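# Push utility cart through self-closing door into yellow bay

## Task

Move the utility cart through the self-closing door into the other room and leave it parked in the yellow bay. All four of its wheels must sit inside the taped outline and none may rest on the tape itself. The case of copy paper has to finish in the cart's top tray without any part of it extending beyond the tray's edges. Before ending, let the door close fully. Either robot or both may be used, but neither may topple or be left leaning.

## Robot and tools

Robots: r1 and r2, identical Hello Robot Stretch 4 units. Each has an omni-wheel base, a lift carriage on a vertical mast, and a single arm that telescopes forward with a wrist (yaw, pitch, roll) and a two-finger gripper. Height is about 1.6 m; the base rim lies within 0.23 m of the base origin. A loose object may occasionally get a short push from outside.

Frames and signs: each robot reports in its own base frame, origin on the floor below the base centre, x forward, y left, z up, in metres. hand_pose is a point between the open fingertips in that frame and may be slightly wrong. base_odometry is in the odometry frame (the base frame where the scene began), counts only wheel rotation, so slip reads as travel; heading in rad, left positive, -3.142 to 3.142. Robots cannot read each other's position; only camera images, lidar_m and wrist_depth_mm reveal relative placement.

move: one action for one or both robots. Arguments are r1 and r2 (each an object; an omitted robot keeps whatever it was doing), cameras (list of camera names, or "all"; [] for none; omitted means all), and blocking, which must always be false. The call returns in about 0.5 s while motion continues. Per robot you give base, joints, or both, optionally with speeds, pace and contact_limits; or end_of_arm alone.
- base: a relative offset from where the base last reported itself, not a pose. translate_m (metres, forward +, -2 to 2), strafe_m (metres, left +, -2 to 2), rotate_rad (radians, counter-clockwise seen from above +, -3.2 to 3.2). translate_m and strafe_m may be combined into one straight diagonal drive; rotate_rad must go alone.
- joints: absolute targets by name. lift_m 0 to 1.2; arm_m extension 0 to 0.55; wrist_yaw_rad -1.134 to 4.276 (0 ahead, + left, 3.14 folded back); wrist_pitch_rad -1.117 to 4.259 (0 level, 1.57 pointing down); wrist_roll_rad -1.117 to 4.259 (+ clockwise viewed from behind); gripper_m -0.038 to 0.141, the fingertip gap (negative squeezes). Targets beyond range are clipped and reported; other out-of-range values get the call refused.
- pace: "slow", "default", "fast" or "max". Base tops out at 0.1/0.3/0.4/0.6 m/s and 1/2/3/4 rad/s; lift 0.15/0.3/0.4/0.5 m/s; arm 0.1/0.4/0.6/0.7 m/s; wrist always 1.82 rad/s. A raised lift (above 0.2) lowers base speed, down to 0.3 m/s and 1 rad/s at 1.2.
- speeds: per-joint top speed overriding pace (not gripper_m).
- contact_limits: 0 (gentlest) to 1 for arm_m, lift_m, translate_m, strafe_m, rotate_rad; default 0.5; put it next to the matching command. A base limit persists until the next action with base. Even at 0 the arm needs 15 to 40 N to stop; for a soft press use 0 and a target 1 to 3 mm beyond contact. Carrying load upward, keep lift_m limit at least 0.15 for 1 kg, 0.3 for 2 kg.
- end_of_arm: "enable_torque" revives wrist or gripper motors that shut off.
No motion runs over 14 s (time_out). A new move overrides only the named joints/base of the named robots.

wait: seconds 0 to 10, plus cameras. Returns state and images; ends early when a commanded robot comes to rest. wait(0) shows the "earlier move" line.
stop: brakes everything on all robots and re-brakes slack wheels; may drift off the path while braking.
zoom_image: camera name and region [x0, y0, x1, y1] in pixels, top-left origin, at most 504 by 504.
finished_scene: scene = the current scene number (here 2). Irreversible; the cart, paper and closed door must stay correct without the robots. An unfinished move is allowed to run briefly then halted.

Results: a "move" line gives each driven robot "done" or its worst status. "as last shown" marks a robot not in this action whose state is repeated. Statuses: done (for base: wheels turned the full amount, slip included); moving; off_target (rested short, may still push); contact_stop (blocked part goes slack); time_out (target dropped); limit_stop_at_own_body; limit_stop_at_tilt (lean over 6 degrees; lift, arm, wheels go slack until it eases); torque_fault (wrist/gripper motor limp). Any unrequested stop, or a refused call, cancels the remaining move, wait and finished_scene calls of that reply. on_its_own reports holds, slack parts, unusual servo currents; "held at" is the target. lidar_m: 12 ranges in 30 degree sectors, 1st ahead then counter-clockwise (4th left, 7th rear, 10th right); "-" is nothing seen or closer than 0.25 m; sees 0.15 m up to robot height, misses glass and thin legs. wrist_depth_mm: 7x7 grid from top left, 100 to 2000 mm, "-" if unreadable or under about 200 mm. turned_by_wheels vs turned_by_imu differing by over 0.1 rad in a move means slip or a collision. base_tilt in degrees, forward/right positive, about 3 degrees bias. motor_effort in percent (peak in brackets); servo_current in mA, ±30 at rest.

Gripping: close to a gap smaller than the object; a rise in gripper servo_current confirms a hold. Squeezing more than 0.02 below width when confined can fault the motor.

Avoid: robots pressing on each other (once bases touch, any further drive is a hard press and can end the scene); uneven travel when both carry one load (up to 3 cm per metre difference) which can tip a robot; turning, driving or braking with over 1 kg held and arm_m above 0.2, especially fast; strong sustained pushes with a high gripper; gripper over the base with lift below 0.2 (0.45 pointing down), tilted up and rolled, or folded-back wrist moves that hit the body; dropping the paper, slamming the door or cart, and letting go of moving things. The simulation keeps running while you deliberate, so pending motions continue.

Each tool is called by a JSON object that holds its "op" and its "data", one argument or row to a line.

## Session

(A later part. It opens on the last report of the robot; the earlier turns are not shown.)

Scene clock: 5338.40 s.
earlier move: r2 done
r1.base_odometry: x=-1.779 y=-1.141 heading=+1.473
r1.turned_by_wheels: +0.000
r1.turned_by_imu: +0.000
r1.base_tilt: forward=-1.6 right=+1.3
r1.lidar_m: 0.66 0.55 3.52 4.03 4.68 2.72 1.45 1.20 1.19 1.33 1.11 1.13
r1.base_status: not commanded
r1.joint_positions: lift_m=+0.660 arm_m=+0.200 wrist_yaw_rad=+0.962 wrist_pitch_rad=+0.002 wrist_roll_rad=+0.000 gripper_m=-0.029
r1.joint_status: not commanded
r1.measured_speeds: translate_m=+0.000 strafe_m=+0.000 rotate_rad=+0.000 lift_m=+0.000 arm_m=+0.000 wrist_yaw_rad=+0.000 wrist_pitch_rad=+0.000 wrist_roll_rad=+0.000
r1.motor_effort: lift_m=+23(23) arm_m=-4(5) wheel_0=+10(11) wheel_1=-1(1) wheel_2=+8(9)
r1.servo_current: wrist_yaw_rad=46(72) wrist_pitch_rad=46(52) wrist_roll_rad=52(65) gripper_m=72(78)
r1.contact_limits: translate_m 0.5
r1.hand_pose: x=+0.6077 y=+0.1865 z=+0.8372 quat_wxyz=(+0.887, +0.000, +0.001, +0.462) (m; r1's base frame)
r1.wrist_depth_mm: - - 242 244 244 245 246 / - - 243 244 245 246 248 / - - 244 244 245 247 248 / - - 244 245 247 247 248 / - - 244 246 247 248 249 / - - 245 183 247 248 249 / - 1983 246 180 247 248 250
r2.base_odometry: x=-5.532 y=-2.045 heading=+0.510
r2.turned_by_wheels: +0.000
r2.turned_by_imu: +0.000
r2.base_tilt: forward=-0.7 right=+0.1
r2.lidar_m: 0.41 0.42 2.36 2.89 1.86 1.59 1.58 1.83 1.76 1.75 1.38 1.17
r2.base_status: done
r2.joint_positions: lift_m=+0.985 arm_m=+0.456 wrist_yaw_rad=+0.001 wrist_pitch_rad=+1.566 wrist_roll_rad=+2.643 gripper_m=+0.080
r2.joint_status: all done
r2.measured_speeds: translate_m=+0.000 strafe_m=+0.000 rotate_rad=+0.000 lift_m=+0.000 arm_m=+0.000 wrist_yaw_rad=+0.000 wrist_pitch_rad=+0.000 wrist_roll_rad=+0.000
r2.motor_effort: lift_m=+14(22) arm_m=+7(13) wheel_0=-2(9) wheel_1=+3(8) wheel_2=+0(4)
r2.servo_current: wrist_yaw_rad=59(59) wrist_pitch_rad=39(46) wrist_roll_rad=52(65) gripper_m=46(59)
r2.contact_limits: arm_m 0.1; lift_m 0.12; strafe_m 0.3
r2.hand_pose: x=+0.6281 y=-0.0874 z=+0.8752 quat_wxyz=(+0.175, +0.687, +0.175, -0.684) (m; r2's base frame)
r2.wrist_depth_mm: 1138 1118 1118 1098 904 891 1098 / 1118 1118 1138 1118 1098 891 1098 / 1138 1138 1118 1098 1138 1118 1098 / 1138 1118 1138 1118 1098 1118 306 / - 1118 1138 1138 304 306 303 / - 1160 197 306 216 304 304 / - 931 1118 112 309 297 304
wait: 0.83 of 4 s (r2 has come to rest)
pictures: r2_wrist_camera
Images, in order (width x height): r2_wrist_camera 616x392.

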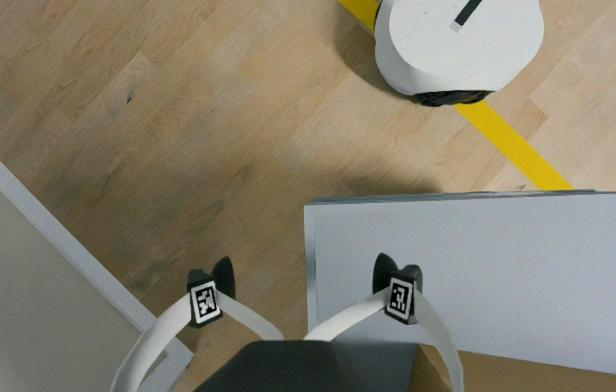

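{"op": "move", "data": {
  "blocking": false,
  "r2": {"joints": {"lift_m": 0.952}, "pace": "slow", "contact_limits": {"lift_m": 0.12}},
  "cameras": []
}}

{"op": "wait", "data": {
  "seconds": 2,
  "cameras": ["r2_wrist_camera"]
}}

{"op": "move", "data": {
  "blocking": false,
  "r2": {"joints": {"gripper_m": -0.03}},
  "cameras": []
}}

{"op": "wait", "data": {
  "seconds": 3,
  "cameras": ["r2_wrist_camera"]
}}

Scene clock: 5346.03 s.
move: r2 moving
r1.base_odometry: x=-1.779 y=-1.141 heading=+1.473
r1.turned_by_wheels: +0.000
r1.turned_by_imu: +0.000
r1.base_tilt: forward=-1.6 right=+1.3
r1.lidar_m: 0.67 0.57 3.50 3.97 4.69 2.73 1.40 1.21 1.18 1.36 1.09 1.11
r1.base_status: not commanded
r1.joint_positions: lift_m=+0.660 arm_m=+0.200 wrist_yaw_rad=+0.962 wrist_pitch_rad=+0.002 wrist_roll_rad=+0.000 gripper_m=-0.029
r1.joint_status: not commanded
r1.measured_speeds: translate_m=+0.000 strafe_m=+0.000 rotate_rad=+0.000 lift_m=+0.000 arm_m=+0.000 wrist_yaw_rad=+0.000 wrist_pitch_rad=+0.000 wrist_roll_rad=+0.000
r1.motor_effort: lift_m=+23(23) arm_m=-4(5) wheel_0=+10(11) wheel_1=-1(1) wheel_2=+9(9)
r1.servo_current: wrist_yaw_rad=65(72) wrist_pitch_rad=39(46) wrist_roll_rad=20(65) gripper_m=65(78)
r1.contact_limits: translate_m 0.5
r1.hand_pose: x=+0.6077 y=+0.1865 z=+0.8372 quat_wxyz=(+0.887, +0.000, +0.001, +0.462) (m; r1's base frame)
r1.wrist_depth_mm: - - 242 244 244 246 247 / - - 243 245 245 246 247 / - - 244 245 245 246 248 / - - 245 245 247 248 248 / - - 245 246 247 248 248 / - - 245 183 247 248 249 / - 1921 246 180 247 249 249
r2.base_odometry: x=-5.532 y=-2.045 heading=+0.510
r2.turned_by_wheels: +0.000
r2.turned_by_imu: +0.000
r2.base_tilt: forward=-0.7 right=+0.1
r2.lidar_m: 0.44 0.42 2.37 2.93 1.87 1.59 1.57 1.84 1.73 1.76 1.37 1.17
r2.base_status: not commanded
r2.joint_positions: lift_m=+0.962 arm_m=+0.456 wrist_yaw_rad=+0.001 wrist_pitch_rad=+1.566 wrist_roll_rad=+2.643 gripper_m=+0.080
r2.joint_status: lift_m moving
r2.measured_speeds: translate_m=+0.000 strafe_m=+0.000 rotate_rad=+0.000 lift_m=-0.065 arm_m=+0.000 wrist_yaw_rad=+0.000 wrist_pitch_rad=+0.000 wrist_roll_rad=+0.000
r2.motor_effort: lift_m=+14(14) arm_m=+7(8) wheel_0=-2(2) wheel_1=+3(3) wheel_2=+0(0)
r2.servo_current: wrist_yaw_rad=52(52) wrist_pitch_rad=39(46) wrist_roll_rad=46(59) gripper_m=52(52)
r2.contact_limits: arm_m 0.1; lift_m 0.12; strafe_m 0.3
r2.hand_pose: x=+0.6281 y=-0.0874 z=+0.8517 quat_wxyz=(+0.175, +0.687, +0.175, -0.684) (m; r2's base frame)
r2.wrist_depth_mm: 1118 1078 1098 1078 878 866 1060 / 1098 1098 1118 1098 1078 866 1098 / 1118 1098 1078 1098 1118 1078 1078 / 1118 1118 1118 1078 1118 1078 285 / - 1098 1098 1078 285 285 285 / - 1098 198 287 216 285 285 / - 931 1118 112 286 286 285
pictures: none
No camera images: "cameras" was empty.

Scene clock: 5346.63 s.
earlier move: r2 done
r1.base_odometry: x=-1.779 y=-1.141 heading=+1.473
r1.turned_by_wheels: +0.000
r1.turned_by_imu: +0.000
r1.base_tilt: forward=-1.6 right=+1.2
r1.lidar_m: 0.68 0.57 3.54 3.98 4.67 2.72 1.44 1.19 1.20 1.34 1.12 1.11
r1.base_status: not commanded
r1.joint_positions: lift_m=+0.660 arm_m=+0.200 wrist_yaw_rad=+0.962 wrist_pitch_rad=+0.002 wrist_roll_rad=+0.000 gripper_m=-0.029
r1.joint_status: not commanded
r1.measured_speeds: translate_m=+0.000 strafe_m=+0.000 rotate_rad=+0.000 lift_m=+0.000 arm_m=+0.000 wrist_yaw_rad=+0.000 wrist_pitch_rad=+0.000 wrist_roll_rad=+0.000
r1.motor_effort: lift_m=+23(23) arm_m=-4(5) wheel_0=+11(11) wheel_1=-1(1) wheel_2=+8(9)
r1.servo_current: wrist_yaw_rad=39(72) wrist_pitch_rad=33(46) wrist_roll_rad=33(65) gripper_m=65(78)
r1.contact_limits: translate_m 0.5
r1.hand_pose: x=+0.6077 y=+0.1865 z=+0.8372 quat_wxyz=(+0.887, +0.000, +0.001, +0.462) (m; r1's base frame)
r1.wrist_depth_mm: - - 242 243 245 245 247 / - - 243 244 245 245 247 / - - 244 244 246 247 247 / - - 244 245 246 247 249 / - - 245 245 246 247 249 / - - 245 183 247 248 249 / - 1921 246 180 247 249 250
r2.base_odometry: x=-5.532 y=-2.045 heading=+0.510
r2.turned_by_wheels: +0.000
r2.turned_by_imu: +0.000
r2.base_tilt: forward=-0.7 right=+0.0
r2.lidar_m: 0.46 0.37 2.33 2.90 1.86 1.59 1.59 1.83 1.75 1.76 1.39 1.16
r2.base_status: not commanded
r2.joint_positions: lift_m=+0.952 arm_m=+0.456 wrist_yaw_rad=+0.001 wrist_pitch_rad=+1.566 wrist_roll_rad=+2.643 gripper_m=+0.080
r2.joint_status: all done
r2.measured_speeds: translate_m=+0.000 strafe_m=+0.000 rotate_rad=+0.000 lift_m=+0.000 arm_m=+0.000 wrist_yaw_rad=+0.000 wrist_pitch_rad=+0.000 wrist_roll_rad=+0.000
r2.motor_effort: lift_m=+13(14) arm_m=+8(8) wheel_0=-2(2) wheel_1=+3(3) wheel_2=+0(0)
r2.servo_current: wrist_yaw_rad=46(59) wrist_pitch_rad=46(46) wrist_roll_rad=52(59) gripper_m=52(52)
r2.contact_limits: arm_m 0.1; lift_m 0.12; strafe_m 0.3
r2.hand_pose: x=+0.6281 y=-0.0874 z=+0.8422 quat_wxyz=(+0.175, +0.687, +0.175, -0.684) (m; r2's base frame)
r2.wrist_depth_mm: 1078 1098 1098 1060 854 842 1060 / 1118 1098 1098 1060 1078 878 1060 / 1118 1098 1098 1078 1078 1078 1060 / 1098 1098 1098 1060 1078 1098 - / - 1098 1118 1098 273 271 272 / - 1098 198 276 198 272 271 / - 946 1078 112 274 273 271
wait: 0.60 of 2 s (r2 has come to rest)
pictures: r2_wrist_camera
Images, in order (width x height): r2_wrist_camera 616x392.

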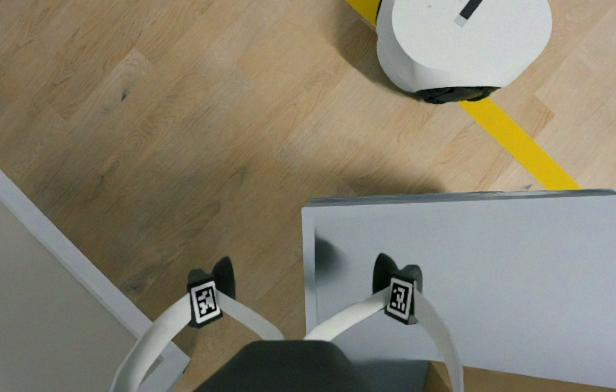

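Scene clock: 5347.13 s.
move: r2 moving
r1.base_odometry: x=-1.779 y=-1.141 heading=+1.473
r1.turned_by_wheels: +0.000
r1.turned_by_imu: +0.000
r1.base_tilt: forward=-1.6 right=+1.3
r1.lidar_m: 0.70 0.57 3.50 4.01 4.68 2.70 1.43 1.16 1.18 1.35 1.10 1.10
r1.base_status: not commanded
r1.joint_positions: lift_m=+0.660 arm_m=+0.200 wrist_yaw_rad=+0.962 wrist_pitch_rad=+0.002 wrist_roll_rad=+0.000 gripper_m=-0.029
r1.joint_status: not commanded
r1.measured_speeds: translate_m=+0.000 strafe_m=+0.000 rotate_rad=+0.000 lift_m=+0.000 arm_m=+0.000 wrist_yaw_rad=+0.000 wrist_pitch_rad=+0.000 wrist_roll_rad=+0.000
r1.motor_effort: lift_m=+23(23) arm_m=-4(5) wheel_0=+10(11) wheel_1=+0(1) wheel_2=+8(9)
r1.servo_current: wrist_yaw_rad=46(65) wrist_pitch_rad=46(46) wrist_roll_rad=46(59) gripper_m=78(78)
r1.contact_limits: translate_m 0.5
r1.hand_pose: x=+0.6077 y=+0.1865 z=+0.8372 quat_wxyz=(+0.887, +0.000, +0.001, +0.462) (m; r1's base frame)
r1.wrist_depth_mm: - - 242 243 245 246 247 / - - 243 245 245 246 247 / - - 244 244 246 246 248 / - - 244 245 246 247 248 / - - 245 246 247 248 249 / - - 244 183 248 249 250 / - 1921 245 180 248 249 250
r2.base_odometry: x=-5.532 y=-2.045 heading=+0.510
r2.turned_by_wheels: +0.000
r2.turned_by_imu: +0.000
r2.base_tilt: forward=-0.7 right=+0.1
r2.lidar_m: 0.44 0.41 2.35 2.91 1.87 1.58 1.60 1.86 1.76 1.77 1.39 1.15
r2.base_status: not commanded
r2.joint_positions: lift_m=+0.952 arm_m=+0.456 wrist_yaw_rad=+0.001 wrist_pitch_rad=+1.566 wrist_roll_rad=+2.643 gripper_m=+0.062
r2.joint_status: gripper_m moving
r2.measured_speeds: translate_m=+0.000 strafe_m=+0.000 rotate_rad=+0.000 lift_m=+0.000 arm_m=+0.000 wrist_yaw_rad=+0.000 wrist_pitch_rad=+0.000 wrist_roll_rad=+0.000
r2.motor_effort: lift_m=+13(14) arm_m=+7(8) wheel_0=-2(2) wheel_1=+3(3) wheel_2=+0(0)
r2.servo_current: wrist_yaw_rad=46(52) wrist_pitch_rad=39(46) wrist_roll_rad=46(52) gripper_m=104(111)
r2.contact_limits: arm_m 0.1; lift_m 0.12; strafe_m 0.3
r2.hand_pose: x=+0.6281 y=-0.0874 z=+0.8422 quat_wxyz=(+0.175, +0.687, +0.175, -0.684) (m; r2's base frame)
r2.wrist_depth_mm: 1118 1098 1098 1098 854 866 1042 / 1098 1098 1078 1078 1060 866 1042 / 1098 1098 1078 1060 1060 1078 1078 / 1098 1098 1078 1098 1098 1078 - / - 1098 1078 1060 273 272 271 / - 1078 194 274 195 273 272 / - 139 1078 112 273 271 272
pictures: none
No camera images: "cameras" was empty.

Scene clock: 5348.40 s.
earlier move: r2 done
r1.base_odometry: x=-1.779 y=-1.141 heading=+1.473
r1.turned_by_wheels: +0.000
r1.turned_by_imu: +0.000
r1.base_tilt: forward=-1.6 right=+1.2
r1.lidar_m: 0.66 0.56 3.51 3.97 4.67 2.68 1.45 1.20 1.20 1.34 1.11 1.09
r1.base_status: not commanded
r1.joint_positions: lift_m=+0.660 arm_m=+0.200 wrist_yaw_rad=+0.962 wrist_pitch_rad=+0.002 wrist_roll_rad=+0.000 gripper_m=-0.029
r1.joint_status: not commanded
r1.measured_speeds: translate_m=+0.000 strafe_m=+0.000 rotate_rad=+0.000 lift_m=+0.000 arm_m=+0.000 wrist_yaw_rad=+0.000 wrist_pitch_rad=+0.000 wrist_roll_rad=+0.000
r1.motor_effort: lift_m=+23(23) arm_m=-5(5) wheel_0=+12(12) wheel_1=-1(1) wheel_2=+8(9)
r1.servo_current: wrist_yaw_rad=46(65) wrist_pitch_rad=46(52) wrist_roll_rad=39(65) gripper_m=72(78)
r1.contact_limits: translate_m 0.5
r1.hand_pose: x=+0.6077 y=+0.1865 z=+0.8372 quat_wxyz=(+0.887, +0.000, +0.001, +0.462) (m; r1's base frame)
r1.wrist_depth_mm: - - 242 245 245 246 247 / - - 242 244 245 246 247 / - - 244 245 246 248 247 / - - 244 245 246 247 248 / - - 245 246 247 248 249 / - - 245 182 247 248 250 / - 1863 246 181 247 249 249
r2.base_odometry: x=-5.532 y=-2.045 heading=+0.510
r2.turned_by_wheels: +0.000
r2.turned_by_imu: +0.000
r2.base_tilt: forward=-0.7 right=+0.1
r2.lidar_m: 0.43 0.42 2.37 2.93 1.85 1.57 1.59 1.85 1.74 1.76 1.35 1.18
r2.base_status: not commanded
r2.joint_positions: lift_m=+0.952 arm_m=+0.456 wrist_yaw_rad=+0.001 wrist_pitch_rad=+1.567 wrist_roll_rad=+2.643 gripper_m=-0.028
r2.joint_status: all done
r2.measured_speeds: translate_m=+0.000 strafe_m=+0.000 rotate_rad=+0.000 lift_m=+0.000 arm_m=+0.000 wrist_yaw_rad=+0.000 wrist_pitch_rad=+0.000 wrist_roll_rad=+0.000
r2.motor_effort: lift_m=+17(17) arm_m=+8(8) wheel_0=-2(2) wheel_1=+3(4) wheel_2=+0(1)
r2.servo_current: wrist_yaw_rad=39(65) wrist_pitch_rad=33(46) wrist_roll_rad=46(52) gripper_m=130(215)
r2.contact_limits: arm_m 0.1; lift_m 0.12; strafe_m 0.3
r2.hand_pose: x=+0.6279 y=-0.0874 z=+0.8419 quat_wxyz=(+0.175, +0.686, +0.175, -0.684) (m; r2's base frame)
r2.wrist_depth_mm: 1078 1098 1098 1098 866 854 1078 / 1098 1098 1098 1098 1098 878 1060 / 1078 1098 1118 1078 1098 1098 1060 / 1098 1078 1078 1078 1042 1078 1060 / 1078 1098 1078 273 272 271 270 / - 1078 186 201 182 271 271 / - 147 1060 112 271 271 271
wait: 1.27 of 3 s (r2 has come to rest)
pictures: r2_wrist_camera
Images, in order (width x height): r2_wrist_camera 616x392.

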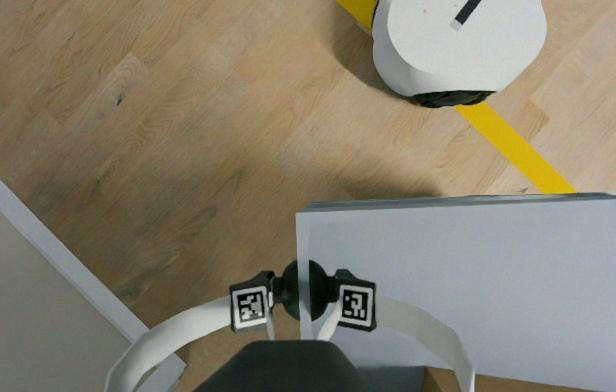

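{"op": "move", "data": {
  "blocking": false,
  "r2": {"base": {"translate_m": -0.45, "strafe_m": -0.025}, "pace": "slow", "contact_limits": {"translate_m": 0.6}},
  "cameras": []
}}

{"op": "wait", "data": {
  "seconds": 8,
  "cameras": ["r2_wrist_camera", "r2_head_camera", "r2_head_left_camera"]
}}

Scene clock: 5356.60 s.
move: r2 moving
r1.base_odometry: x=-1.779 y=-1.141 heading=+1.473
r1.turned_by_wheels: +0.000
r1.turned_by_imu: +0.000
r1.base_tilt: forward=-1.6 right=+1.3
r1.lidar_m: 0.66 0.57 3.52 3.98 4.65 2.72 1.46 1.18 1.20 1.35 1.13 1.08
r1.base_status: not commanded
r1.joint_positions: lift_m=+0.660 arm_m=+0.200 wrist_yaw_rad=+0.962 wrist_pitch_rad=+0.002 wrist_roll_rad=+0.000 gripper_m=-0.029
r1.joint_status: not commanded
r1.measured_speeds: translate_m=+0.000 strafe_m=+0.000 rotate_rad=+0.000 lift_m=+0.000 arm_m=+0.000 wrist_yaw_rad=+0.000 wrist_pitch_rad=+0.000 wrist_roll_rad=+0.000
r1.motor_effort: lift_m=+23(23) arm_m=-4(5) wheel_0=+11(11) wheel_1=-1(1) wheel_2=+8(8)
r1.servo_current: wrist_yaw_rad=52(59) wrist_pitch_rad=39(46) wrist_roll_rad=65(72) gripper_m=72(72)
r1.contact_limits: translate_m 0.5
r1.hand_pose: x=+0.6077 y=+0.1865 z=+0.8372 quat_wxyz=(+0.887, +0.000, +0.001, +0.462) (m; r1's base frame)
r1.wrist_depth_mm: - - 242 244 245 246 247 / - - 243 244 245 246 247 / - - 243 245 246 247 247 / - - 244 245 246 248 248 / - - 244 246 248 247 248 / - - 245 182 247 248 250 / - 1863 246 180 248 248 250
r2.base_odometry: x=-5.542 y=-2.051 heading=+0.510
r2.turned_by_wheels: +0.000
r2.turned_by_imu: +0.001
r2.base_tilt: forward=-0.6 right=+0.0
r2.lidar_m: 0.44 0.43 2.41 2.92 1.83 1.58 1.58 1.85 1.76 1.77 1.37 1.17
r2.base_status: translate_m moving; strafe_m moving
r2.joint_positions: lift_m=+0.952 arm_m=+0.456 wrist_yaw_rad=+0.001 wrist_pitch_rad=+1.567 wrist_roll_rad=+2.643 gripper_m=-0.028
r2.joint_status: not commanded
r2.measured_speeds: translate_m=-0.048 strafe_m=-0.003 rotate_rad=+0.003 lift_m=+0.000 arm_m=+0.000 wrist_yaw_rad=+0.000 wrist_pitch_rad=+0.000 wrist_roll_rad=+0.000
r2.motor_effort: lift_m=+17(17) arm_m=+6(8) wheel_0=-7(8) wheel_1=-7(8) wheel_2=+12(12)
r2.servo_current: wrist_yaw_rad=46(52) wrist_pitch_rad=33(46) wrist_roll_rad=46(65) gripper_m=117(130)
r2.contact_limits: arm_m 0.1; lift_m 0.12; translate_m 0.6
r2.hand_pose: x=+0.6280 y=-0.0874 z=+0.8419 quat_wxyz=(+0.175, +0.686, +0.175, -0.684) (m; r2's base frame)
r2.wrist_depth_mm: 1098 1118 1060 1078 854 842 1042 / 1078 1098 1098 1078 1078 854 1078 / 1098 1078 1078 1098 1078 1098 1060 / 1078 1118 1078 1078 1098 1078 - / - 1098 1098 276 272 271 271 / - 1098 187 203 181 273 271 / - 148 1078 112 274 - 271
pictures: none
No camera images: "cameras" was empty.

Scene clock: 5361.90 s.
earlier move: r2 done
r1.base_odometry: x=-1.779 y=-1.141 heading=+1.473
r1.turned_by_wheels: +0.000
r1.turned_by_imu: +0.000
r1.base_tilt: forward=-1.6 right=+1.3
r1.lidar_m: 0.68 0.55 3.52 3.97 4.68 2.72 1.47 1.18 1.20 1.33 1.12 1.11
r1.base_status: not commanded
r1.joint_positions: lift_m=+0.660 arm_m=+0.200 wrist_yaw_rad=+0.962 wrist_pitch_rad=+0.002 wrist_roll_rad=+0.000 gripper_m=-0.029
r1.joint_status: not commanded
r1.measured_speeds: translate_m=+0.000 strafe_m=+0.000 rotate_rad=+0.000 lift_m=+0.000 arm_m=+0.000 wrist_yaw_rad=+0.000 wrist_pitch_rad=+0.000 wrist_roll_rad=+0.000
r1.motor_effort: lift_m=+23(23) arm_m=-4(5) wheel_0=+11(12) wheel_1=-1(1) wheel_2=+8(9)
r1.servo_current: wrist_yaw_rad=52(72) wrist_pitch_rad=33(52) wrist_roll_rad=39(72) gripper_m=65(78)
r1.contact_limits: translate_m 0.5
r1.hand_pose: x=+0.6077 y=+0.1865 z=+0.8372 quat_wxyz=(+0.887, +0.000, +0.001, +0.462) (m; r1's base frame)
r1.wrist_depth_mm: - - 242 243 245 246 247 / - - 242 244 245 246 247 / - - 244 245 246 247 247 / - - 245 246 247 247 247 / - - 245 246 247 248 249 / - - 245 182 247 248 249 / - 1921 246 180 248 249 250
r2.base_odometry: x=-5.912 y=-2.286 heading=+0.510
r2.turned_by_wheels: +0.000
r2.turned_by_imu: +0.001
r2.base_tilt: forward=-0.6 right=+0.1
r2.lidar_m: 0.48 0.45 3.04 2.40 1.36 1.16 1.16 1.34 1.61 1.58 1.87 1.59
r2.base_status: done
r2.joint_positions: lift_m=+0.952 arm_m=+0.456 wrist_yaw_rad=+0.001 wrist_pitch_rad=+1.567 wrist_roll_rad=+2.644 gripper_m=-0.029
r2.joint_status: not commanded
r2.measured_speeds: translate_m=+0.000 strafe_m=+0.000 rotate_rad=+0.000 lift_m=+0.000 arm_m=+0.000 wrist_yaw_rad=+0.000 wrist_pitch_rad=+0.000 wrist_roll_rad=+0.000
r2.motor_effort: lift_m=+17(17) arm_m=+5(8) wheel_0=-5(10) wheel_1=-4(9) wheel_2=+7(14)
r2.servo_current: wrist_yaw_rad=46(65) wrist_pitch_rad=46(46) wrist_roll_rad=52(65) gripper_m=104(130)
r2.contact_limits: arm_m 0.1; lift_m 0.12; translate_m 0.6
r2.hand_pose: x=+0.6282 y=-0.0874 z=+0.8419 quat_wxyz=(+0.175, +0.687, +0.174, -0.684) (m; r2's base frame)
r2.wrist_depth_mm: 1098 1078 1098 1098 854 842 1060 / 1078 1098 1098 1078 1060 991 1060 / 1098 1098 1078 1098 1078 1078 1078 / 1078 1118 1078 1078 1060 1078 1060 / 1098 1098 1098 273 274 273 271 / 1118 1098 185 203 183 273 271 / 1118 1118 1098 112 274 - 271
wait: 5.30 of 8 s (r2 has come to rest)
pictures: r2_head_camera, r2_head_left_camera, r2_wrist_camera
Images, in order (width x height): r2_head_camera 420x560, r2_head_left_camera 420x672, r2_wrist_camera 616x392.

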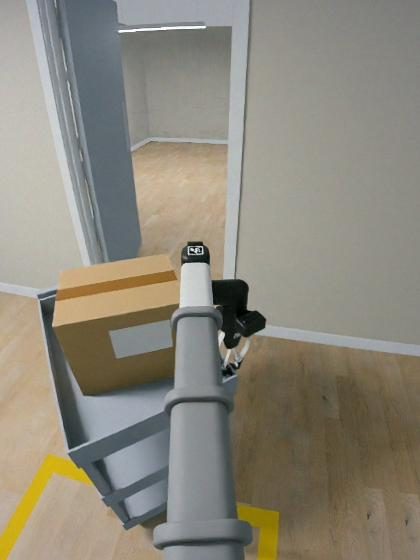

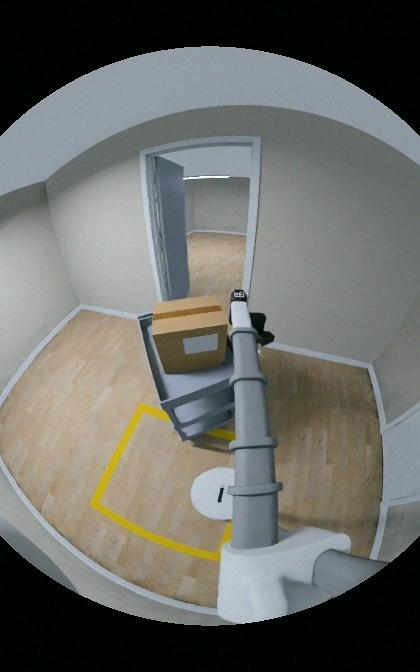

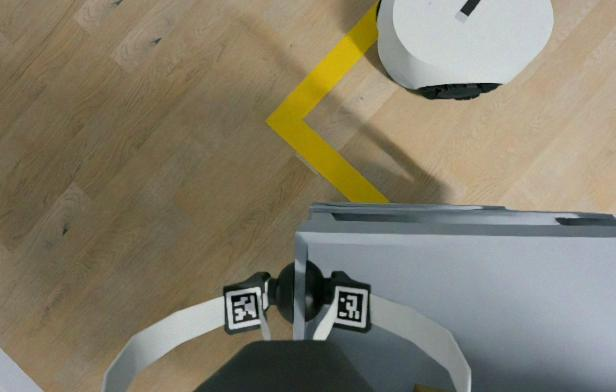

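{"op": "zoom_image", "data": {
  "camera": "r2_wrist_camera",
  "region": [200, 0, 616, 260]
}}

{"op": "zoom_image", "data": {
  "camera": "r2_head_left_camera",
  "region": [60, 240, 360, 620]
}}

Scaled by 1.212.

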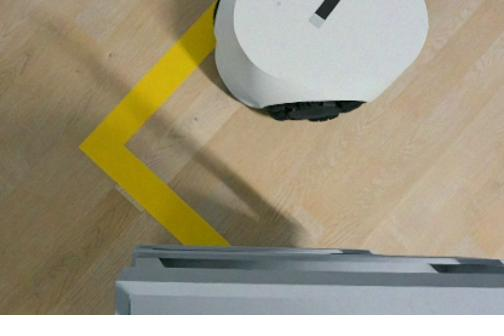

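Scaled by 1.326 from the camera's 420x672 image, which has a finer 600x960 frame.

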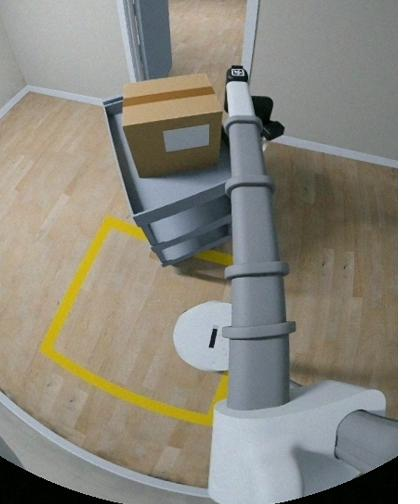

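{"op": "move", "data": {
  "blocking": false,
  "r2": {"base": {"translate_m": -0.34, "strafe_m": 0.08}, "pace": "slow", "contact_limits": {"translate_m": 0.6}},
  "cameras": []
}}

{"op": "wait", "data": {
  "seconds": 8,
  "cameras": ["r2_wrist_camera", "r2_head_camera", "r2_head_left_camera"]
}}

Scene clock: 5448.73 s.
move: r2 moving
r1.base_odometry: x=-1.779 y=-1.141 heading=+1.473
r1.turned_by_wheels: +0.000
r1.turned_by_imu: +0.000
r1.base_tilt: forward=-1.6 right=+1.3
r1.lidar_m: 0.66 0.58 3.50 3.98 4.64 2.70 1.43 1.21 1.20 1.35 1.11 1.08
r1.base_status: not commanded
r1.joint_positions: lift_m=+0.660 arm_m=+0.200 wrist_yaw_rad=+0.962 wrist_pitch_rad=+0.002 wrist_roll_rad=+0.000 gripper_m=-0.029
r1.joint_status: not commanded
r1.measured_speeds: translate_m=+0.000 strafe_m=+0.000 rotate_rad=+0.000 lift_m=+0.000 arm_m=+0.000 wrist_yaw_rad=+0.000 wrist_pitch_rad=+0.000 wrist_roll_rad=+0.000
r1.motor_effort: lift_m=+23(23) arm_m=-5(5) wheel_0=+10(11) wheel_1=-1(1) wheel_2=+8(8)
r1.servo_current: wrist_yaw_rad=52(65) wrist_pitch_rad=46(46) wrist_roll_rad=46(59) gripper_m=78(78)
r1.contact_limits: translate_m 0.5
r1.hand_pose: x=+0.6077 y=+0.1865 z=+0.8372 quat_wxyz=(+0.887, +0.000, +0.001, +0.462) (m; r1's base frame)
r1.wrist_depth_mm: - - 242 244 245 245 246 / - - 243 245 245 246 247 / - - 244 245 246 246 248 / - - 244 245 247 247 248 / - - 245 246 246 248 248 / - - 245 182 247 248 249 / - 1921 246 180 247 249 250
r2.base_odometry: x=-5.924 y=-2.289 heading=+0.509
r2.turned_by_wheels: +0.000
r2.turned_by_imu: +0.000
r2.base_tilt: forward=-0.6 right=+0.1
r2.lidar_m: 0.47 0.44 3.04 2.38 1.32 1.15 1.15 1.32 1.61 1.62 1.89 1.60
r2.base_status: translate_m moving; strafe_m moving
r2.joint_positions: lift_m=+0.952 arm_m=+0.456 wrist_yaw_rad=+0.001 wrist_pitch_rad=+1.567 wrist_roll_rad=+2.644 gripper_m=-0.029
r2.joint_status: not commanded
r2.measured_speeds: translate_m=-0.049 strafe_m=+0.011 rotate_rad=-0.004 lift_m=+0.000 arm_m=+0.000 wrist_yaw_rad=+0.000 wrist_pitch_rad=+0.000 wrist_roll_rad=+0.000
r2.motor_effort: lift_m=+17(17) arm_m=+5(5) wheel_0=-9(12) wheel_1=-7(7) wheel_2=+12(14)
r2.servo_current: wrist_yaw_rad=39(52) wrist_pitch_rad=39(46) wrist_roll_rad=39(52) gripper_m=117(117)
r2.contact_limits: arm_m 0.1; lift_m 0.12; translate_m 0.6
r2.hand_pose: x=+0.6282 y=-0.0874 z=+0.8419 quat_wxyz=(+0.175, +0.687, +0.174, -0.684) (m; r2's base frame)
r2.wrist_depth_mm: 1098 1098 1078 1098 866 854 1060 / 1098 1098 1078 1060 1098 1078 1078 / 1138 1098 1098 1078 1078 1078 1025 / 1098 1098 1098 1060 1078 1060 1078 / 1138 1118 1078 274 273 272 271 / 1118 1098 184 203 185 273 272 / 1138 1098 1098 112 274 272 272
pictures: none
No camera images: "cameras" was empty.

Scene clock: 5452.97 s.
earlier move: r2 done
r1.base_odometry: x=-1.779 y=-1.141 heading=+1.473
r1.turned_by_wheels: +0.000
r1.turned_by_imu: +0.000
r1.base_tilt: forward=-1.6 right=+1.3
r1.lidar_m: 0.68 0.56 3.50 3.97 4.67 2.72 1.44 1.21 1.19 1.36 1.11 1.12
r1.base_status: not commanded
r1.joint_positions: lift_m=+0.660 arm_m=+0.200 wrist_yaw_rad=+0.962 wrist_pitch_rad=+0.002 wrist_roll_rad=+0.000 gripper_m=-0.029
r1.joint_status: not commanded
r1.measured_speeds: translate_m=+0.000 strafe_m=+0.000 rotate_rad=+0.000 lift_m=+0.000 arm_m=+0.000 wrist_yaw_rad=+0.000 wrist_pitch_rad=+0.000 wrist_roll_rad=+0.000
r1.motor_effort: lift_m=+23(23) arm_m=-5(5) wheel_0=+11(11) wheel_1=+0(1) wheel_2=+8(9)
r1.servo_current: wrist_yaw_rad=59(72) wrist_pitch_rad=46(52) wrist_roll_rad=46(72) gripper_m=65(78)
r1.contact_limits: translate_m 0.5
r1.hand_pose: x=+0.6077 y=+0.1865 z=+0.8372 quat_wxyz=(+0.887, +0.000, +0.001, +0.462) (m; r1's base frame)
r1.wrist_depth_mm: - - 242 244 244 246 246 / - - 243 245 245 246 247 / - - 243 245 246 247 248 / - - 244 245 247 247 248 / - - 245 246 246 248 248 / - - 244 183 247 249 249 / - 1983 246 181 247 249 250
r2.base_odometry: x=-6.248 y=-2.381 heading=+0.508
r2.turned_by_wheels: -0.001
r2.turned_by_imu: -0.004
r2.base_tilt: forward=-0.7 right=+0.1
r2.lidar_m: 0.51 0.52 3.05 1.73 0.97 0.81 0.81 0.94 1.63 1.62 1.87 1.94
r2.base_status: done
r2.joint_positions: lift_m=+0.952 arm_m=+0.456 wrist_yaw_rad=+0.001 wrist_pitch_rad=+1.567 wrist_roll_rad=+2.645 gripper_m=-0.029
r2.joint_status: not commanded
r2.measured_speeds: translate_m=+0.000 strafe_m=+0.000 rotate_rad=+0.000 lift_m=+0.000 arm_m=+0.000 wrist_yaw_rad=+0.000 wrist_pitch_rad=+0.000 wrist_roll_rad=+0.000
r2.motor_effort: lift_m=+17(17) arm_m=+5(5) wheel_0=-11(19) wheel_1=-7(10) wheel_2=+1(14)
r2.servo_current: wrist_yaw_rad=59(72) wrist_pitch_rad=39(52) wrist_roll_rad=46(59) gripper_m=104(117)
r2.contact_limits: arm_m 0.1; lift_m 0.12; translate_m 0.6
r2.hand_pose: x=+0.6282 y=-0.0874 z=+0.8419 quat_wxyz=(+0.175, +0.687, +0.174, -0.684) (m; r2's base frame)
r2.wrist_depth_mm: 1098 1098 1078 1078 866 854 1042 / 1118 1098 1098 1098 1078 866 1060 / 1098 1098 1118 1118 1078 1078 1060 / 1098 1098 1118 1078 1060 1078 1060 / 1098 1098 1098 276 274 1060 1060 / 1118 1078 184 206 185 272 271 / 1098 1078 1098 112 273 271 271
wait: 4.23 of 8 s (r2 has come to rest)
pictures: r2_head_camera, r2_head_left_camera, r2_wrist_camera
Images, in order (width x height): r2_head_camera 420x560, r2_head_left_camera 420x672, r2_wrist_camera 616x392.

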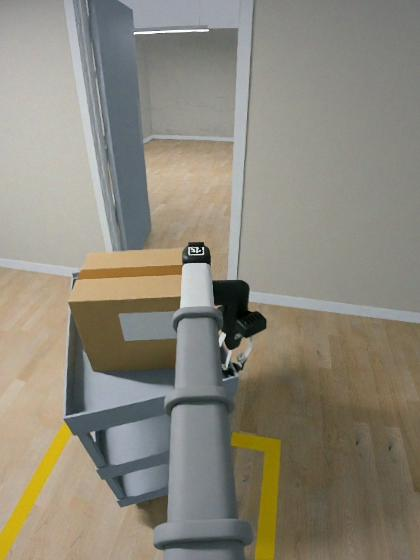

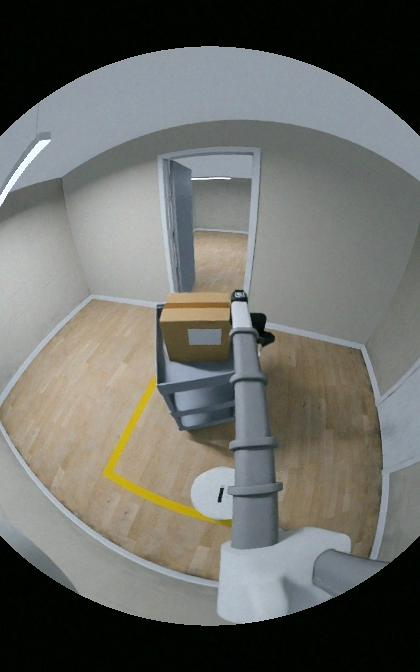

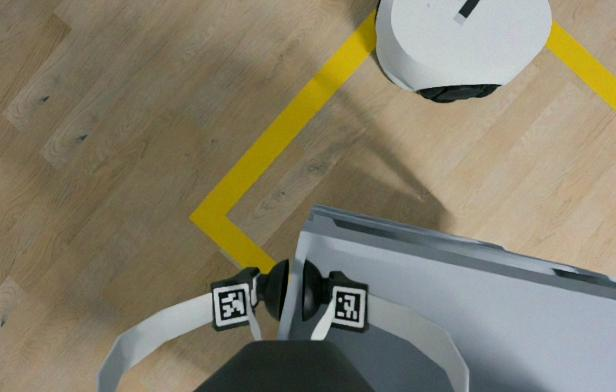

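{"op": "zoom_image", "data": {
  "camera": "r2_wrist_camera",
  "region": [160, 0, 616, 300]
}}

{"op": "zoom_image", "data": {
  "camera": "r2_head_camera",
  "region": [0, 220, 340, 560]
}}

Scaled by 1.105.

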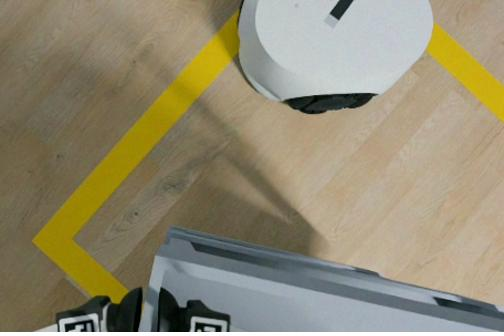

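Scaled by 1.482 from the camera's 420x560 image, which has a finer 1200x1600 frame.

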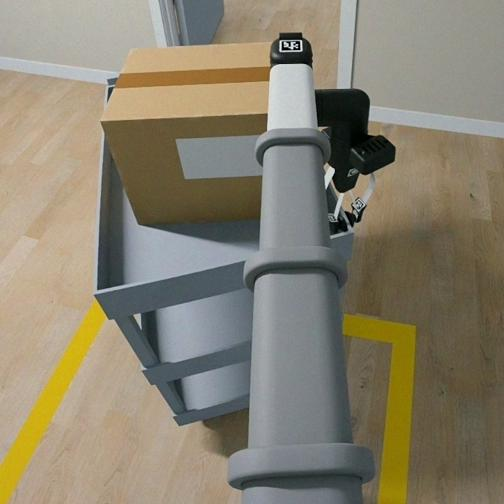

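{"op": "move", "data": {
  "blocking": false,
  "r2": {"base": {"translate_m": -0.293, "strafe_m": 0.055}, "pace": "slow", "contact_limits": {"translate_m": 0.6}},
  "cameras": []
}}

{"op": "wait", "data": {
  "seconds": 8,
  "cameras": ["r2_wrist_camera", "r2_head_camera", "r2_head_left_camera"]
}}

Scene clock: 5517.17 s.
move: r2 moving
r1.base_odometry: x=-1.779 y=-1.141 heading=+1.473
r1.turned_by_wheels: +0.000
r1.turned_by_imu: +0.000
r1.base_tilt: forward=-1.6 right=+1.3
r1.lidar_m: 0.67 0.59 3.53 3.98 4.66 2.65 1.47 1.20 1.19 1.34 1.12 1.10
r1.base_status: not commanded
r1.joint_positions: lift_m=+0.660 arm_m=+0.200 wrist_yaw_rad=+0.962 wrist_pitch_rad=+0.002 wrist_roll_rad=+0.000 gripper_m=-0.029
r1.joint_status: not commanded
r1.measured_speeds: translate_m=+0.000 strafe_m=+0.000 rotate_rad=+0.000 lift_m=+0.000 arm_m=+0.000 wrist_yaw_rad=+0.000 wrist_pitch_rad=+0.000 wrist_roll_rad=+0.000
r1.motor_effort: lift_m=+23(23) arm_m=-5(5) wheel_0=+11(11) wheel_1=-1(1) wheel_2=+8(8)
r1.servo_current: wrist_yaw_rad=26(59) wrist_pitch_rad=46(52) wrist_roll_rad=33(52) gripper_m=72(78)
r1.contact_limits: translate_m 0.5
r1.hand_pose: x=+0.6077 y=+0.1865 z=+0.8372 quat_wxyz=(+0.887, +0.000, +0.001, +0.462) (m; r1's base frame)
r1.wrist_depth_mm: - - 242 244 245 245 246 / - - 243 245 246 247 247 / - - 243 245 246 246 248 / - - 245 245 246 248 248 / - - 245 246 247 248 249 / - - 245 182 247 248 249 / - 1921 246 180 247 249 250
r2.base_odometry: x=-6.260 y=-2.386 heading=+0.507
r2.turned_by_wheels: -0.001
r2.turned_by_imu: -0.001
r2.base_tilt: forward=-0.7 right=+0.1
r2.lidar_m: 0.52 0.53 3.06 1.70 0.96 0.80 0.80 0.91 1.62 1.61 1.90 1.94
r2.base_status: translate_m moving; strafe_m moving
r2.joint_positions: lift_m=+0.952 arm_m=+0.456 wrist_yaw_rad=+0.001 wrist_pitch_rad=+1.567 wrist_roll_rad=+2.645 gripper_m=-0.029
r2.joint_status: not commanded
r2.measured_speeds: translate_m=-0.049 strafe_m=+0.009 rotate_rad=-0.002 lift_m=+0.000 arm_m=+0.000 wrist_yaw_rad=+0.000 wrist_pitch_rad=+0.000 wrist_roll_rad=+0.000
r2.motor_effort: lift_m=+17(17) arm_m=+5(5) wheel_0=-11(15) wheel_1=-7(9) wheel_2=+7(7)
r2.servo_current: wrist_yaw_rad=46(59) wrist_pitch_rad=46(46) wrist_roll_rad=46(59) gripper_m=111(117)
r2.contact_limits: arm_m 0.1; lift_m 0.12; translate_m 0.6
r2.hand_pose: x=+0.6282 y=-0.0874 z=+0.8419 quat_wxyz=(+0.175, +0.687, +0.174, -0.684) (m; r2's base frame)
r2.wrist_depth_mm: 1118 1078 1078 1078 866 842 1042 / 1098 1078 1118 1060 1078 917 1060 / 1098 1060 1118 1078 1060 1060 1042 / 1098 1098 1118 1078 1078 1060 1042 / 1118 1098 1098 286 274 1060 1060 / 1118 1118 185 200 185 273 271 / 1118 1098 1078 112 273 270 271
pictures: none
No camera images: "cameras" was empty.

Scene clock: 5520.90 s.
earlier move: r2 done
r1.base_odometry: x=-1.779 y=-1.141 heading=+1.473
r1.turned_by_wheels: +0.000
r1.turned_by_imu: +0.000
r1.base_tilt: forward=-1.6 right=+1.2
r1.lidar_m: 0.67 0.53 3.49 3.99 4.66 2.70 1.45 1.19 1.21 1.32 1.13 1.10
r1.base_status: not commanded
r1.joint_positions: lift_m=+0.660 arm_m=+0.200 wrist_yaw_rad=+0.962 wrist_pitch_rad=+0.002 wrist_roll_rad=+0.000 gripper_m=-0.029
r1.joint_status: not commanded
r1.measured_speeds: translate_m=+0.000 strafe_m=+0.000 rotate_rad=+0.000 lift_m=+0.000 arm_m=+0.000 wrist_yaw_rad=+0.000 wrist_pitch_rad=+0.000 wrist_roll_rad=+0.000
r1.motor_effort: lift_m=+23(23) arm_m=-4(5) wheel_0=+11(12) wheel_1=-1(1) wheel_2=+8(9)
r1.servo_current: wrist_yaw_rad=33(72) wrist_pitch_rad=46(59) wrist_roll_rad=52(72) gripper_m=72(78)
r1.contact_limits: translate_m 0.5
r1.hand_pose: x=+0.6077 y=+0.1865 z=+0.8372 quat_wxyz=(+0.887, +0.000, +0.001, +0.462) (m; r1's base frame)
r1.wrist_depth_mm: - - 242 244 245 246 247 / - - 242 244 245 246 247 / - - 243 245 246 247 247 / - - 245 245 246 247 248 / - - 245 246 247 248 248 / - - 245 183 247 249 249 / - 1921 246 180 248 249 249
r2.base_odometry: x=-6.530 y=-2.476 heading=+0.508
r2.turned_by_wheels: +0.001
r2.turned_by_imu: +0.001
r2.base_tilt: forward=-0.6 right=+0.1
r2.lidar_m: 0.55 0.57 3.09 1.11 0.61 0.52 0.51 0.63 1.05 1.61 1.86 2.23
r2.base_status: done
r2.joint_positions: lift_m=+0.952 arm_m=+0.456 wrist_yaw_rad=+0.001 wrist_pitch_rad=+1.567 wrist_roll_rad=+2.645 gripper_m=-0.029
r2.joint_status: not commanded
r2.measured_speeds: translate_m=+0.000 strafe_m=+0.000 rotate_rad=+0.000 lift_m=+0.000 arm_m=+0.000 wrist_yaw_rad=+0.000 wrist_pitch_rad=+0.000 wrist_roll_rad=+0.000
r2.motor_effort: lift_m=+17(17) arm_m=+4(5) wheel_0=-2(15) wheel_1=-4(10) wheel_2=+8(12)
r2.servo_current: wrist_yaw_rad=33(59) wrist_pitch_rad=46(46) wrist_roll_rad=52(65) gripper_m=111(117)
r2.contact_limits: arm_m 0.1; lift_m 0.12; translate_m 0.6
r2.hand_pose: x=+0.6282 y=-0.0874 z=+0.8419 quat_wxyz=(+0.175, +0.687, +0.174, -0.684) (m; r2's base frame)
r2.wrist_depth_mm: 1098 1098 1098 1060 854 831 1078 / 1098 1118 1078 1078 1078 1042 1078 / 1098 1078 1098 1078 1060 1078 1078 / 1098 1098 1078 1078 1078 1078 1060 / 1118 1098 1078 1060 1098 1098 1060 / 1098 1078 183 204 180 273 1060 / 1118 1078 1118 112 274 273 -
wait: 3.73 of 8 s (r2 has come to rest)
pictures: r2_head_camera, r2_head_left_camera, r2_wrist_camera
Images, in order (width x height): r2_head_camera 420x560, r2_head_left_camera 420x672, r2_wrist_camera 616x392.

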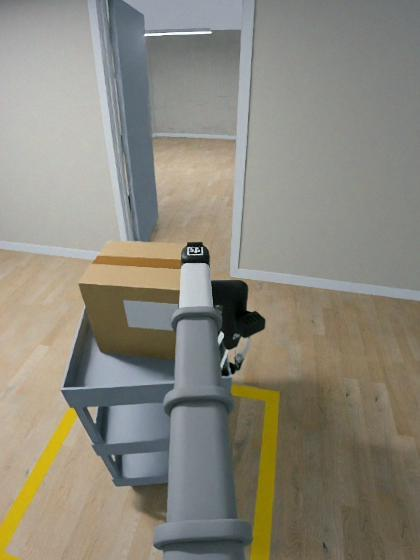

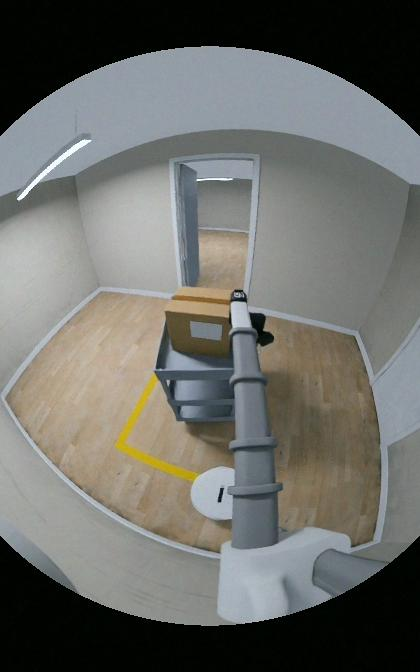

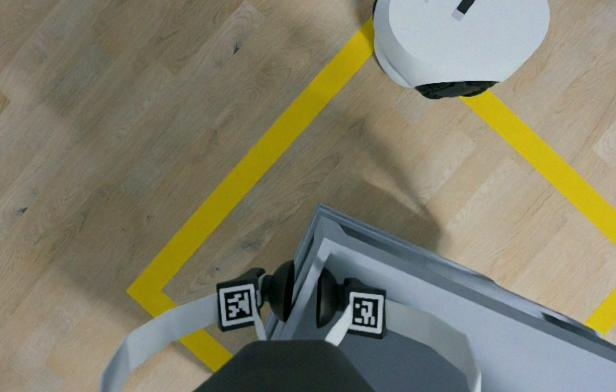

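{"op": "move", "data": {
  "blocking": false,
  "r2": {"base": {"translate_m": -0.083, "strafe_m": 0.106}, "joints": {"arm_m": 0.326}, "pace": "slow", "contact_limits": {"translate_m": 0.6, "arm_m": 0.6}},
  "cameras": []
}}

{"op": "wait", "data": {
  "seconds": 8,
  "cameras": ["r2_wrist_camera", "r2_head_camera", "r2_head_left_camera"]
}}

Scene clock: 5565.13 s.
move: r2 moving
r1.base_odometry: x=-1.779 y=-1.141 heading=+1.473
r1.turned_by_wheels: +0.000
r1.turned_by_imu: +0.000
r1.base_tilt: forward=-1.6 right=+1.3
r1.lidar_m: 0.69 0.56 3.50 3.96 4.67 2.73 1.43 1.21 1.21 1.32 1.13 1.10
r1.base_status: not commanded
r1.joint_positions: lift_m=+0.660 arm_m=+0.200 wrist_yaw_rad=+0.962 wrist_pitch_rad=+0.002 wrist_roll_rad=+0.000 gripper_m=-0.029
r1.joint_status: not commanded
r1.measured_speeds: translate_m=+0.000 strafe_m=+0.000 rotate_rad=+0.000 lift_m=+0.000 arm_m=+0.000 wrist_yaw_rad=+0.000 wrist_pitch_rad=+0.000 wrist_roll_rad=+0.000
r1.motor_effort: lift_m=+23(23) arm_m=-5(5) wheel_0=+11(11) wheel_1=-1(1) wheel_2=+8(9)
r1.servo_current: wrist_yaw_rad=46(65) wrist_pitch_rad=52(52) wrist_roll_rad=39(65) gripper_m=78(78)
r1.contact_limits: translate_m 0.5
r1.hand_pose: x=+0.6077 y=+0.1865 z=+0.8372 quat_wxyz=(+0.887, +0.000, +0.001, +0.462) (m; r1's base frame)
r1.wrist_depth_mm: - - 242 243 245 245 247 / - - 243 244 245 246 246 / - - 244 245 246 247 248 / - - 244 245 245 247 248 / - - 244 245 247 248 249 / - - 245 182 247 249 249 / - 1921 246 180 248 249 249
r2.base_odometry: x=-6.542 y=-2.471 heading=+0.509
r2.turned_by_wheels: +0.001
r2.turned_by_imu: +0.001
r2.base_tilt: forward=-0.7 right=+0.1
r2.lidar_m: 0.55 0.58 3.07 1.09 0.59 0.49 0.48 0.59 1.05 1.62 1.85 2.26
r2.base_status: translate_m moving; strafe_m moving
r2.joint_positions: lift_m=+0.952 arm_m=+0.444 wrist_yaw_rad=+0.001 wrist_pitch_rad=+1.566 wrist_roll_rad=+2.645 gripper_m=-0.029
r2.joint_status: arm_m moving
r2.measured_speeds: translate_m=-0.030 strafe_m=+0.038 rotate_rad=-0.004 lift_m=+0.000 arm_m=-0.049 wrist_yaw_rad=+0.000 wrist_pitch_rad=-0.002 wrist_roll_rad=+0.000
r2.motor_effort: lift_m=+17(17) arm_m=-10(13) wheel_0=-3(9) wheel_1=+4(6) wheel_2=+13(13)
r2.servo_current: wrist_yaw_rad=46(59) wrist_pitch_rad=39(46) wrist_roll_rad=39(52) gripper_m=111(117)
r2.contact_limits: arm_m 0.6; lift_m 0.12; translate_m 0.6
r2.hand_pose: x=+0.6161 y=-0.0874 z=+0.8419 quat_wxyz=(+0.175, +0.687, +0.174, -0.684) (m; r2's base frame)
r2.wrist_depth_mm: 1098 1078 1098 1078 842 831 1060 / 1098 1098 1098 1098 1042 904 1060 / 1118 1098 1098 1098 1078 1060 1060 / 1098 1098 1060 1098 1060 1060 1060 / 1118 1098 1098 1098 1060 1060 1042 / 1118 1118 184 205 181 - 1078 / 1098 1118 1078 112 273 273 -
pictures: none
No camera images: "cameras" was empty.

Scene clock: 5567.27 s.
earlier move: r2 done
r1.base_odometry: x=-1.779 y=-1.141 heading=+1.473
r1.turned_by_wheels: +0.000
r1.turned_by_imu: +0.000
r1.base_tilt: forward=-1.5 right=+1.3
r1.lidar_m: 0.65 0.55 3.50 3.98 4.66 2.70 1.43 1.18 1.21 1.36 1.10 1.09
r1.base_status: not commanded
r1.joint_positions: lift_m=+0.660 arm_m=+0.200 wrist_yaw_rad=+0.962 wrist_pitch_rad=+0.002 wrist_roll_rad=+0.000 gripper_m=-0.029
r1.joint_status: not commanded
r1.measured_speeds: translate_m=+0.000 strafe_m=+0.000 rotate_rad=+0.000 lift_m=+0.000 arm_m=+0.000 wrist_yaw_rad=+0.000 wrist_pitch_rad=+0.000 wrist_roll_rad=+0.000
r1.motor_effort: lift_m=+23(23) arm_m=-5(5) wheel_0=+11(11) wheel_1=-1(1) wheel_2=+8(9)
r1.servo_current: wrist_yaw_rad=33(65) wrist_pitch_rad=39(52) wrist_roll_rad=39(78) gripper_m=65(78)
r1.contact_limits: translate_m 0.5
r1.hand_pose: x=+0.6077 y=+0.1865 z=+0.8372 quat_wxyz=(+0.887, +0.000, +0.001, +0.462) (m; r1's base frame)
r1.wrist_depth_mm: - - 243 244 245 246 246 / - - 242 244 244 246 247 / - - 244 244 245 247 248 / - - 243 244 246 247 248 / - - 244 246 247 248 249 / - - 245 182 247 248 249 / - 1863 245 180 248 249 250
r2.base_odometry: x=-6.654 y=-2.424 heading=+0.508
r2.turned_by_wheels: -0.001
r2.turned_by_imu: -0.002
r2.base_tilt: forward=-0.6 right=+0.1
r2.lidar_m: 0.44 0.49 3.00 0.91 0.48 0.40 0.39 0.46 0.84 1.67 1.94 2.32
r2.base_status: done
r2.joint_positions: lift_m=+0.952 arm_m=+0.326 wrist_yaw_rad=-0.001 wrist_pitch_rad=+1.568 wrist_roll_rad=+2.646 gripper_m=-0.029
r2.joint_status: all done
r2.measured_speeds: translate_m=+0.000 strafe_m=+0.000 rotate_rad=+0.000 lift_m=+0.000 arm_m=+0.000 wrist_yaw_rad=+0.000 wrist_pitch_rad=+0.000 wrist_roll_rad=+0.000
r2.motor_effort: lift_m=+17(17) arm_m=-7(14) wheel_0=-11(18) wheel_1=+2(6) wheel_2=+1(13)
r2.servo_current: wrist_yaw_rad=39(59) wrist_pitch_rad=39(52) wrist_roll_rad=39(65) gripper_m=111(117)
r2.contact_limits: arm_m 0.6; lift_m 0.12; translate_m 0.6
r2.hand_pose: x=+0.4977 y=-0.0874 z=+0.8419 quat_wxyz=(+0.174, +0.686, +0.173, -0.685) (m; r2's base frame)
r2.wrist_depth_mm: 1098 1098 1078 1078 854 854 1078 / 1098 1098 1078 1098 854 854 1060 / 1098 1078 1098 1078 1098 1078 1098 / 1098 1098 1098 1098 1078 1060 1060 / 1078 1098 1098 273 1078 1060 1060 / 1098 1098 183 204 180 1078 1078 / 1098 150 1098 112 271 - 1060
wait: 2.13 of 8 s (r2 has come to rest)
pictures: r2_head_camera, r2_head_left_camera, r2_wrist_camera
Images, in order (width x height): r2_head_camera 420x560, r2_head_left_camera 420x672, r2_wrist_camera 616x392.

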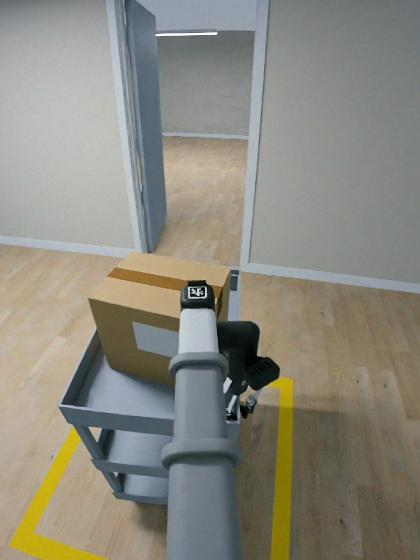

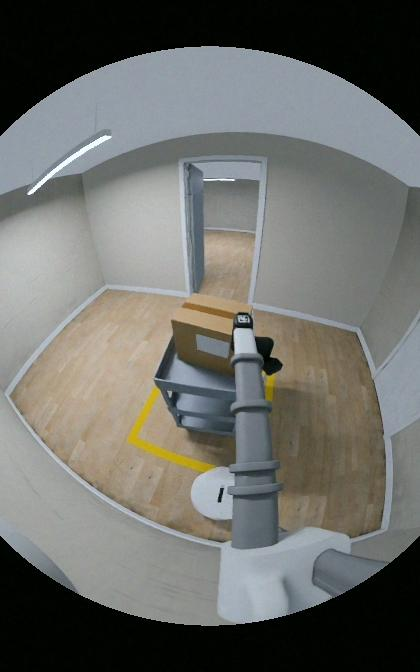

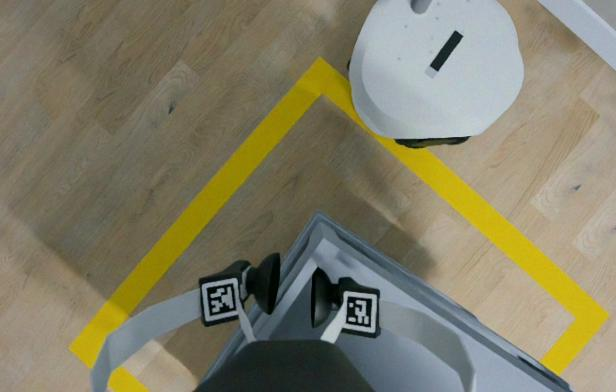

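{"op": "zoom_image", "data": {
  "camera": "r2_wrist_camera",
  "region": [200, 180, 616, 392]
}}

{"op": "zoom_image", "data": {
  "camera": "r2_head_camera",
  "region": [0, 240, 320, 560]
}}

Scaled by 1.212.

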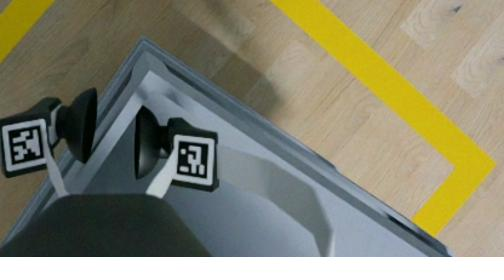

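Scaled by 1.575 from the camera's 420x560 image, which has a finer 1200x1600 frame.

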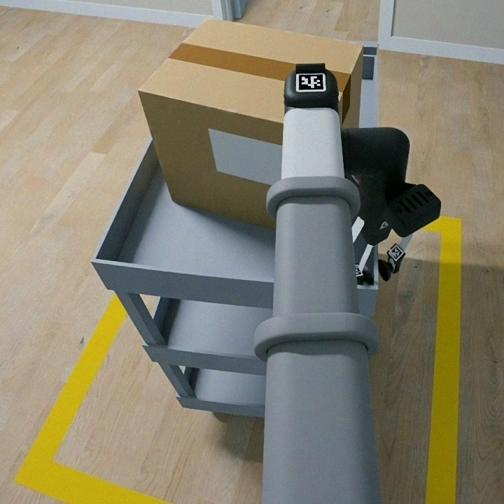

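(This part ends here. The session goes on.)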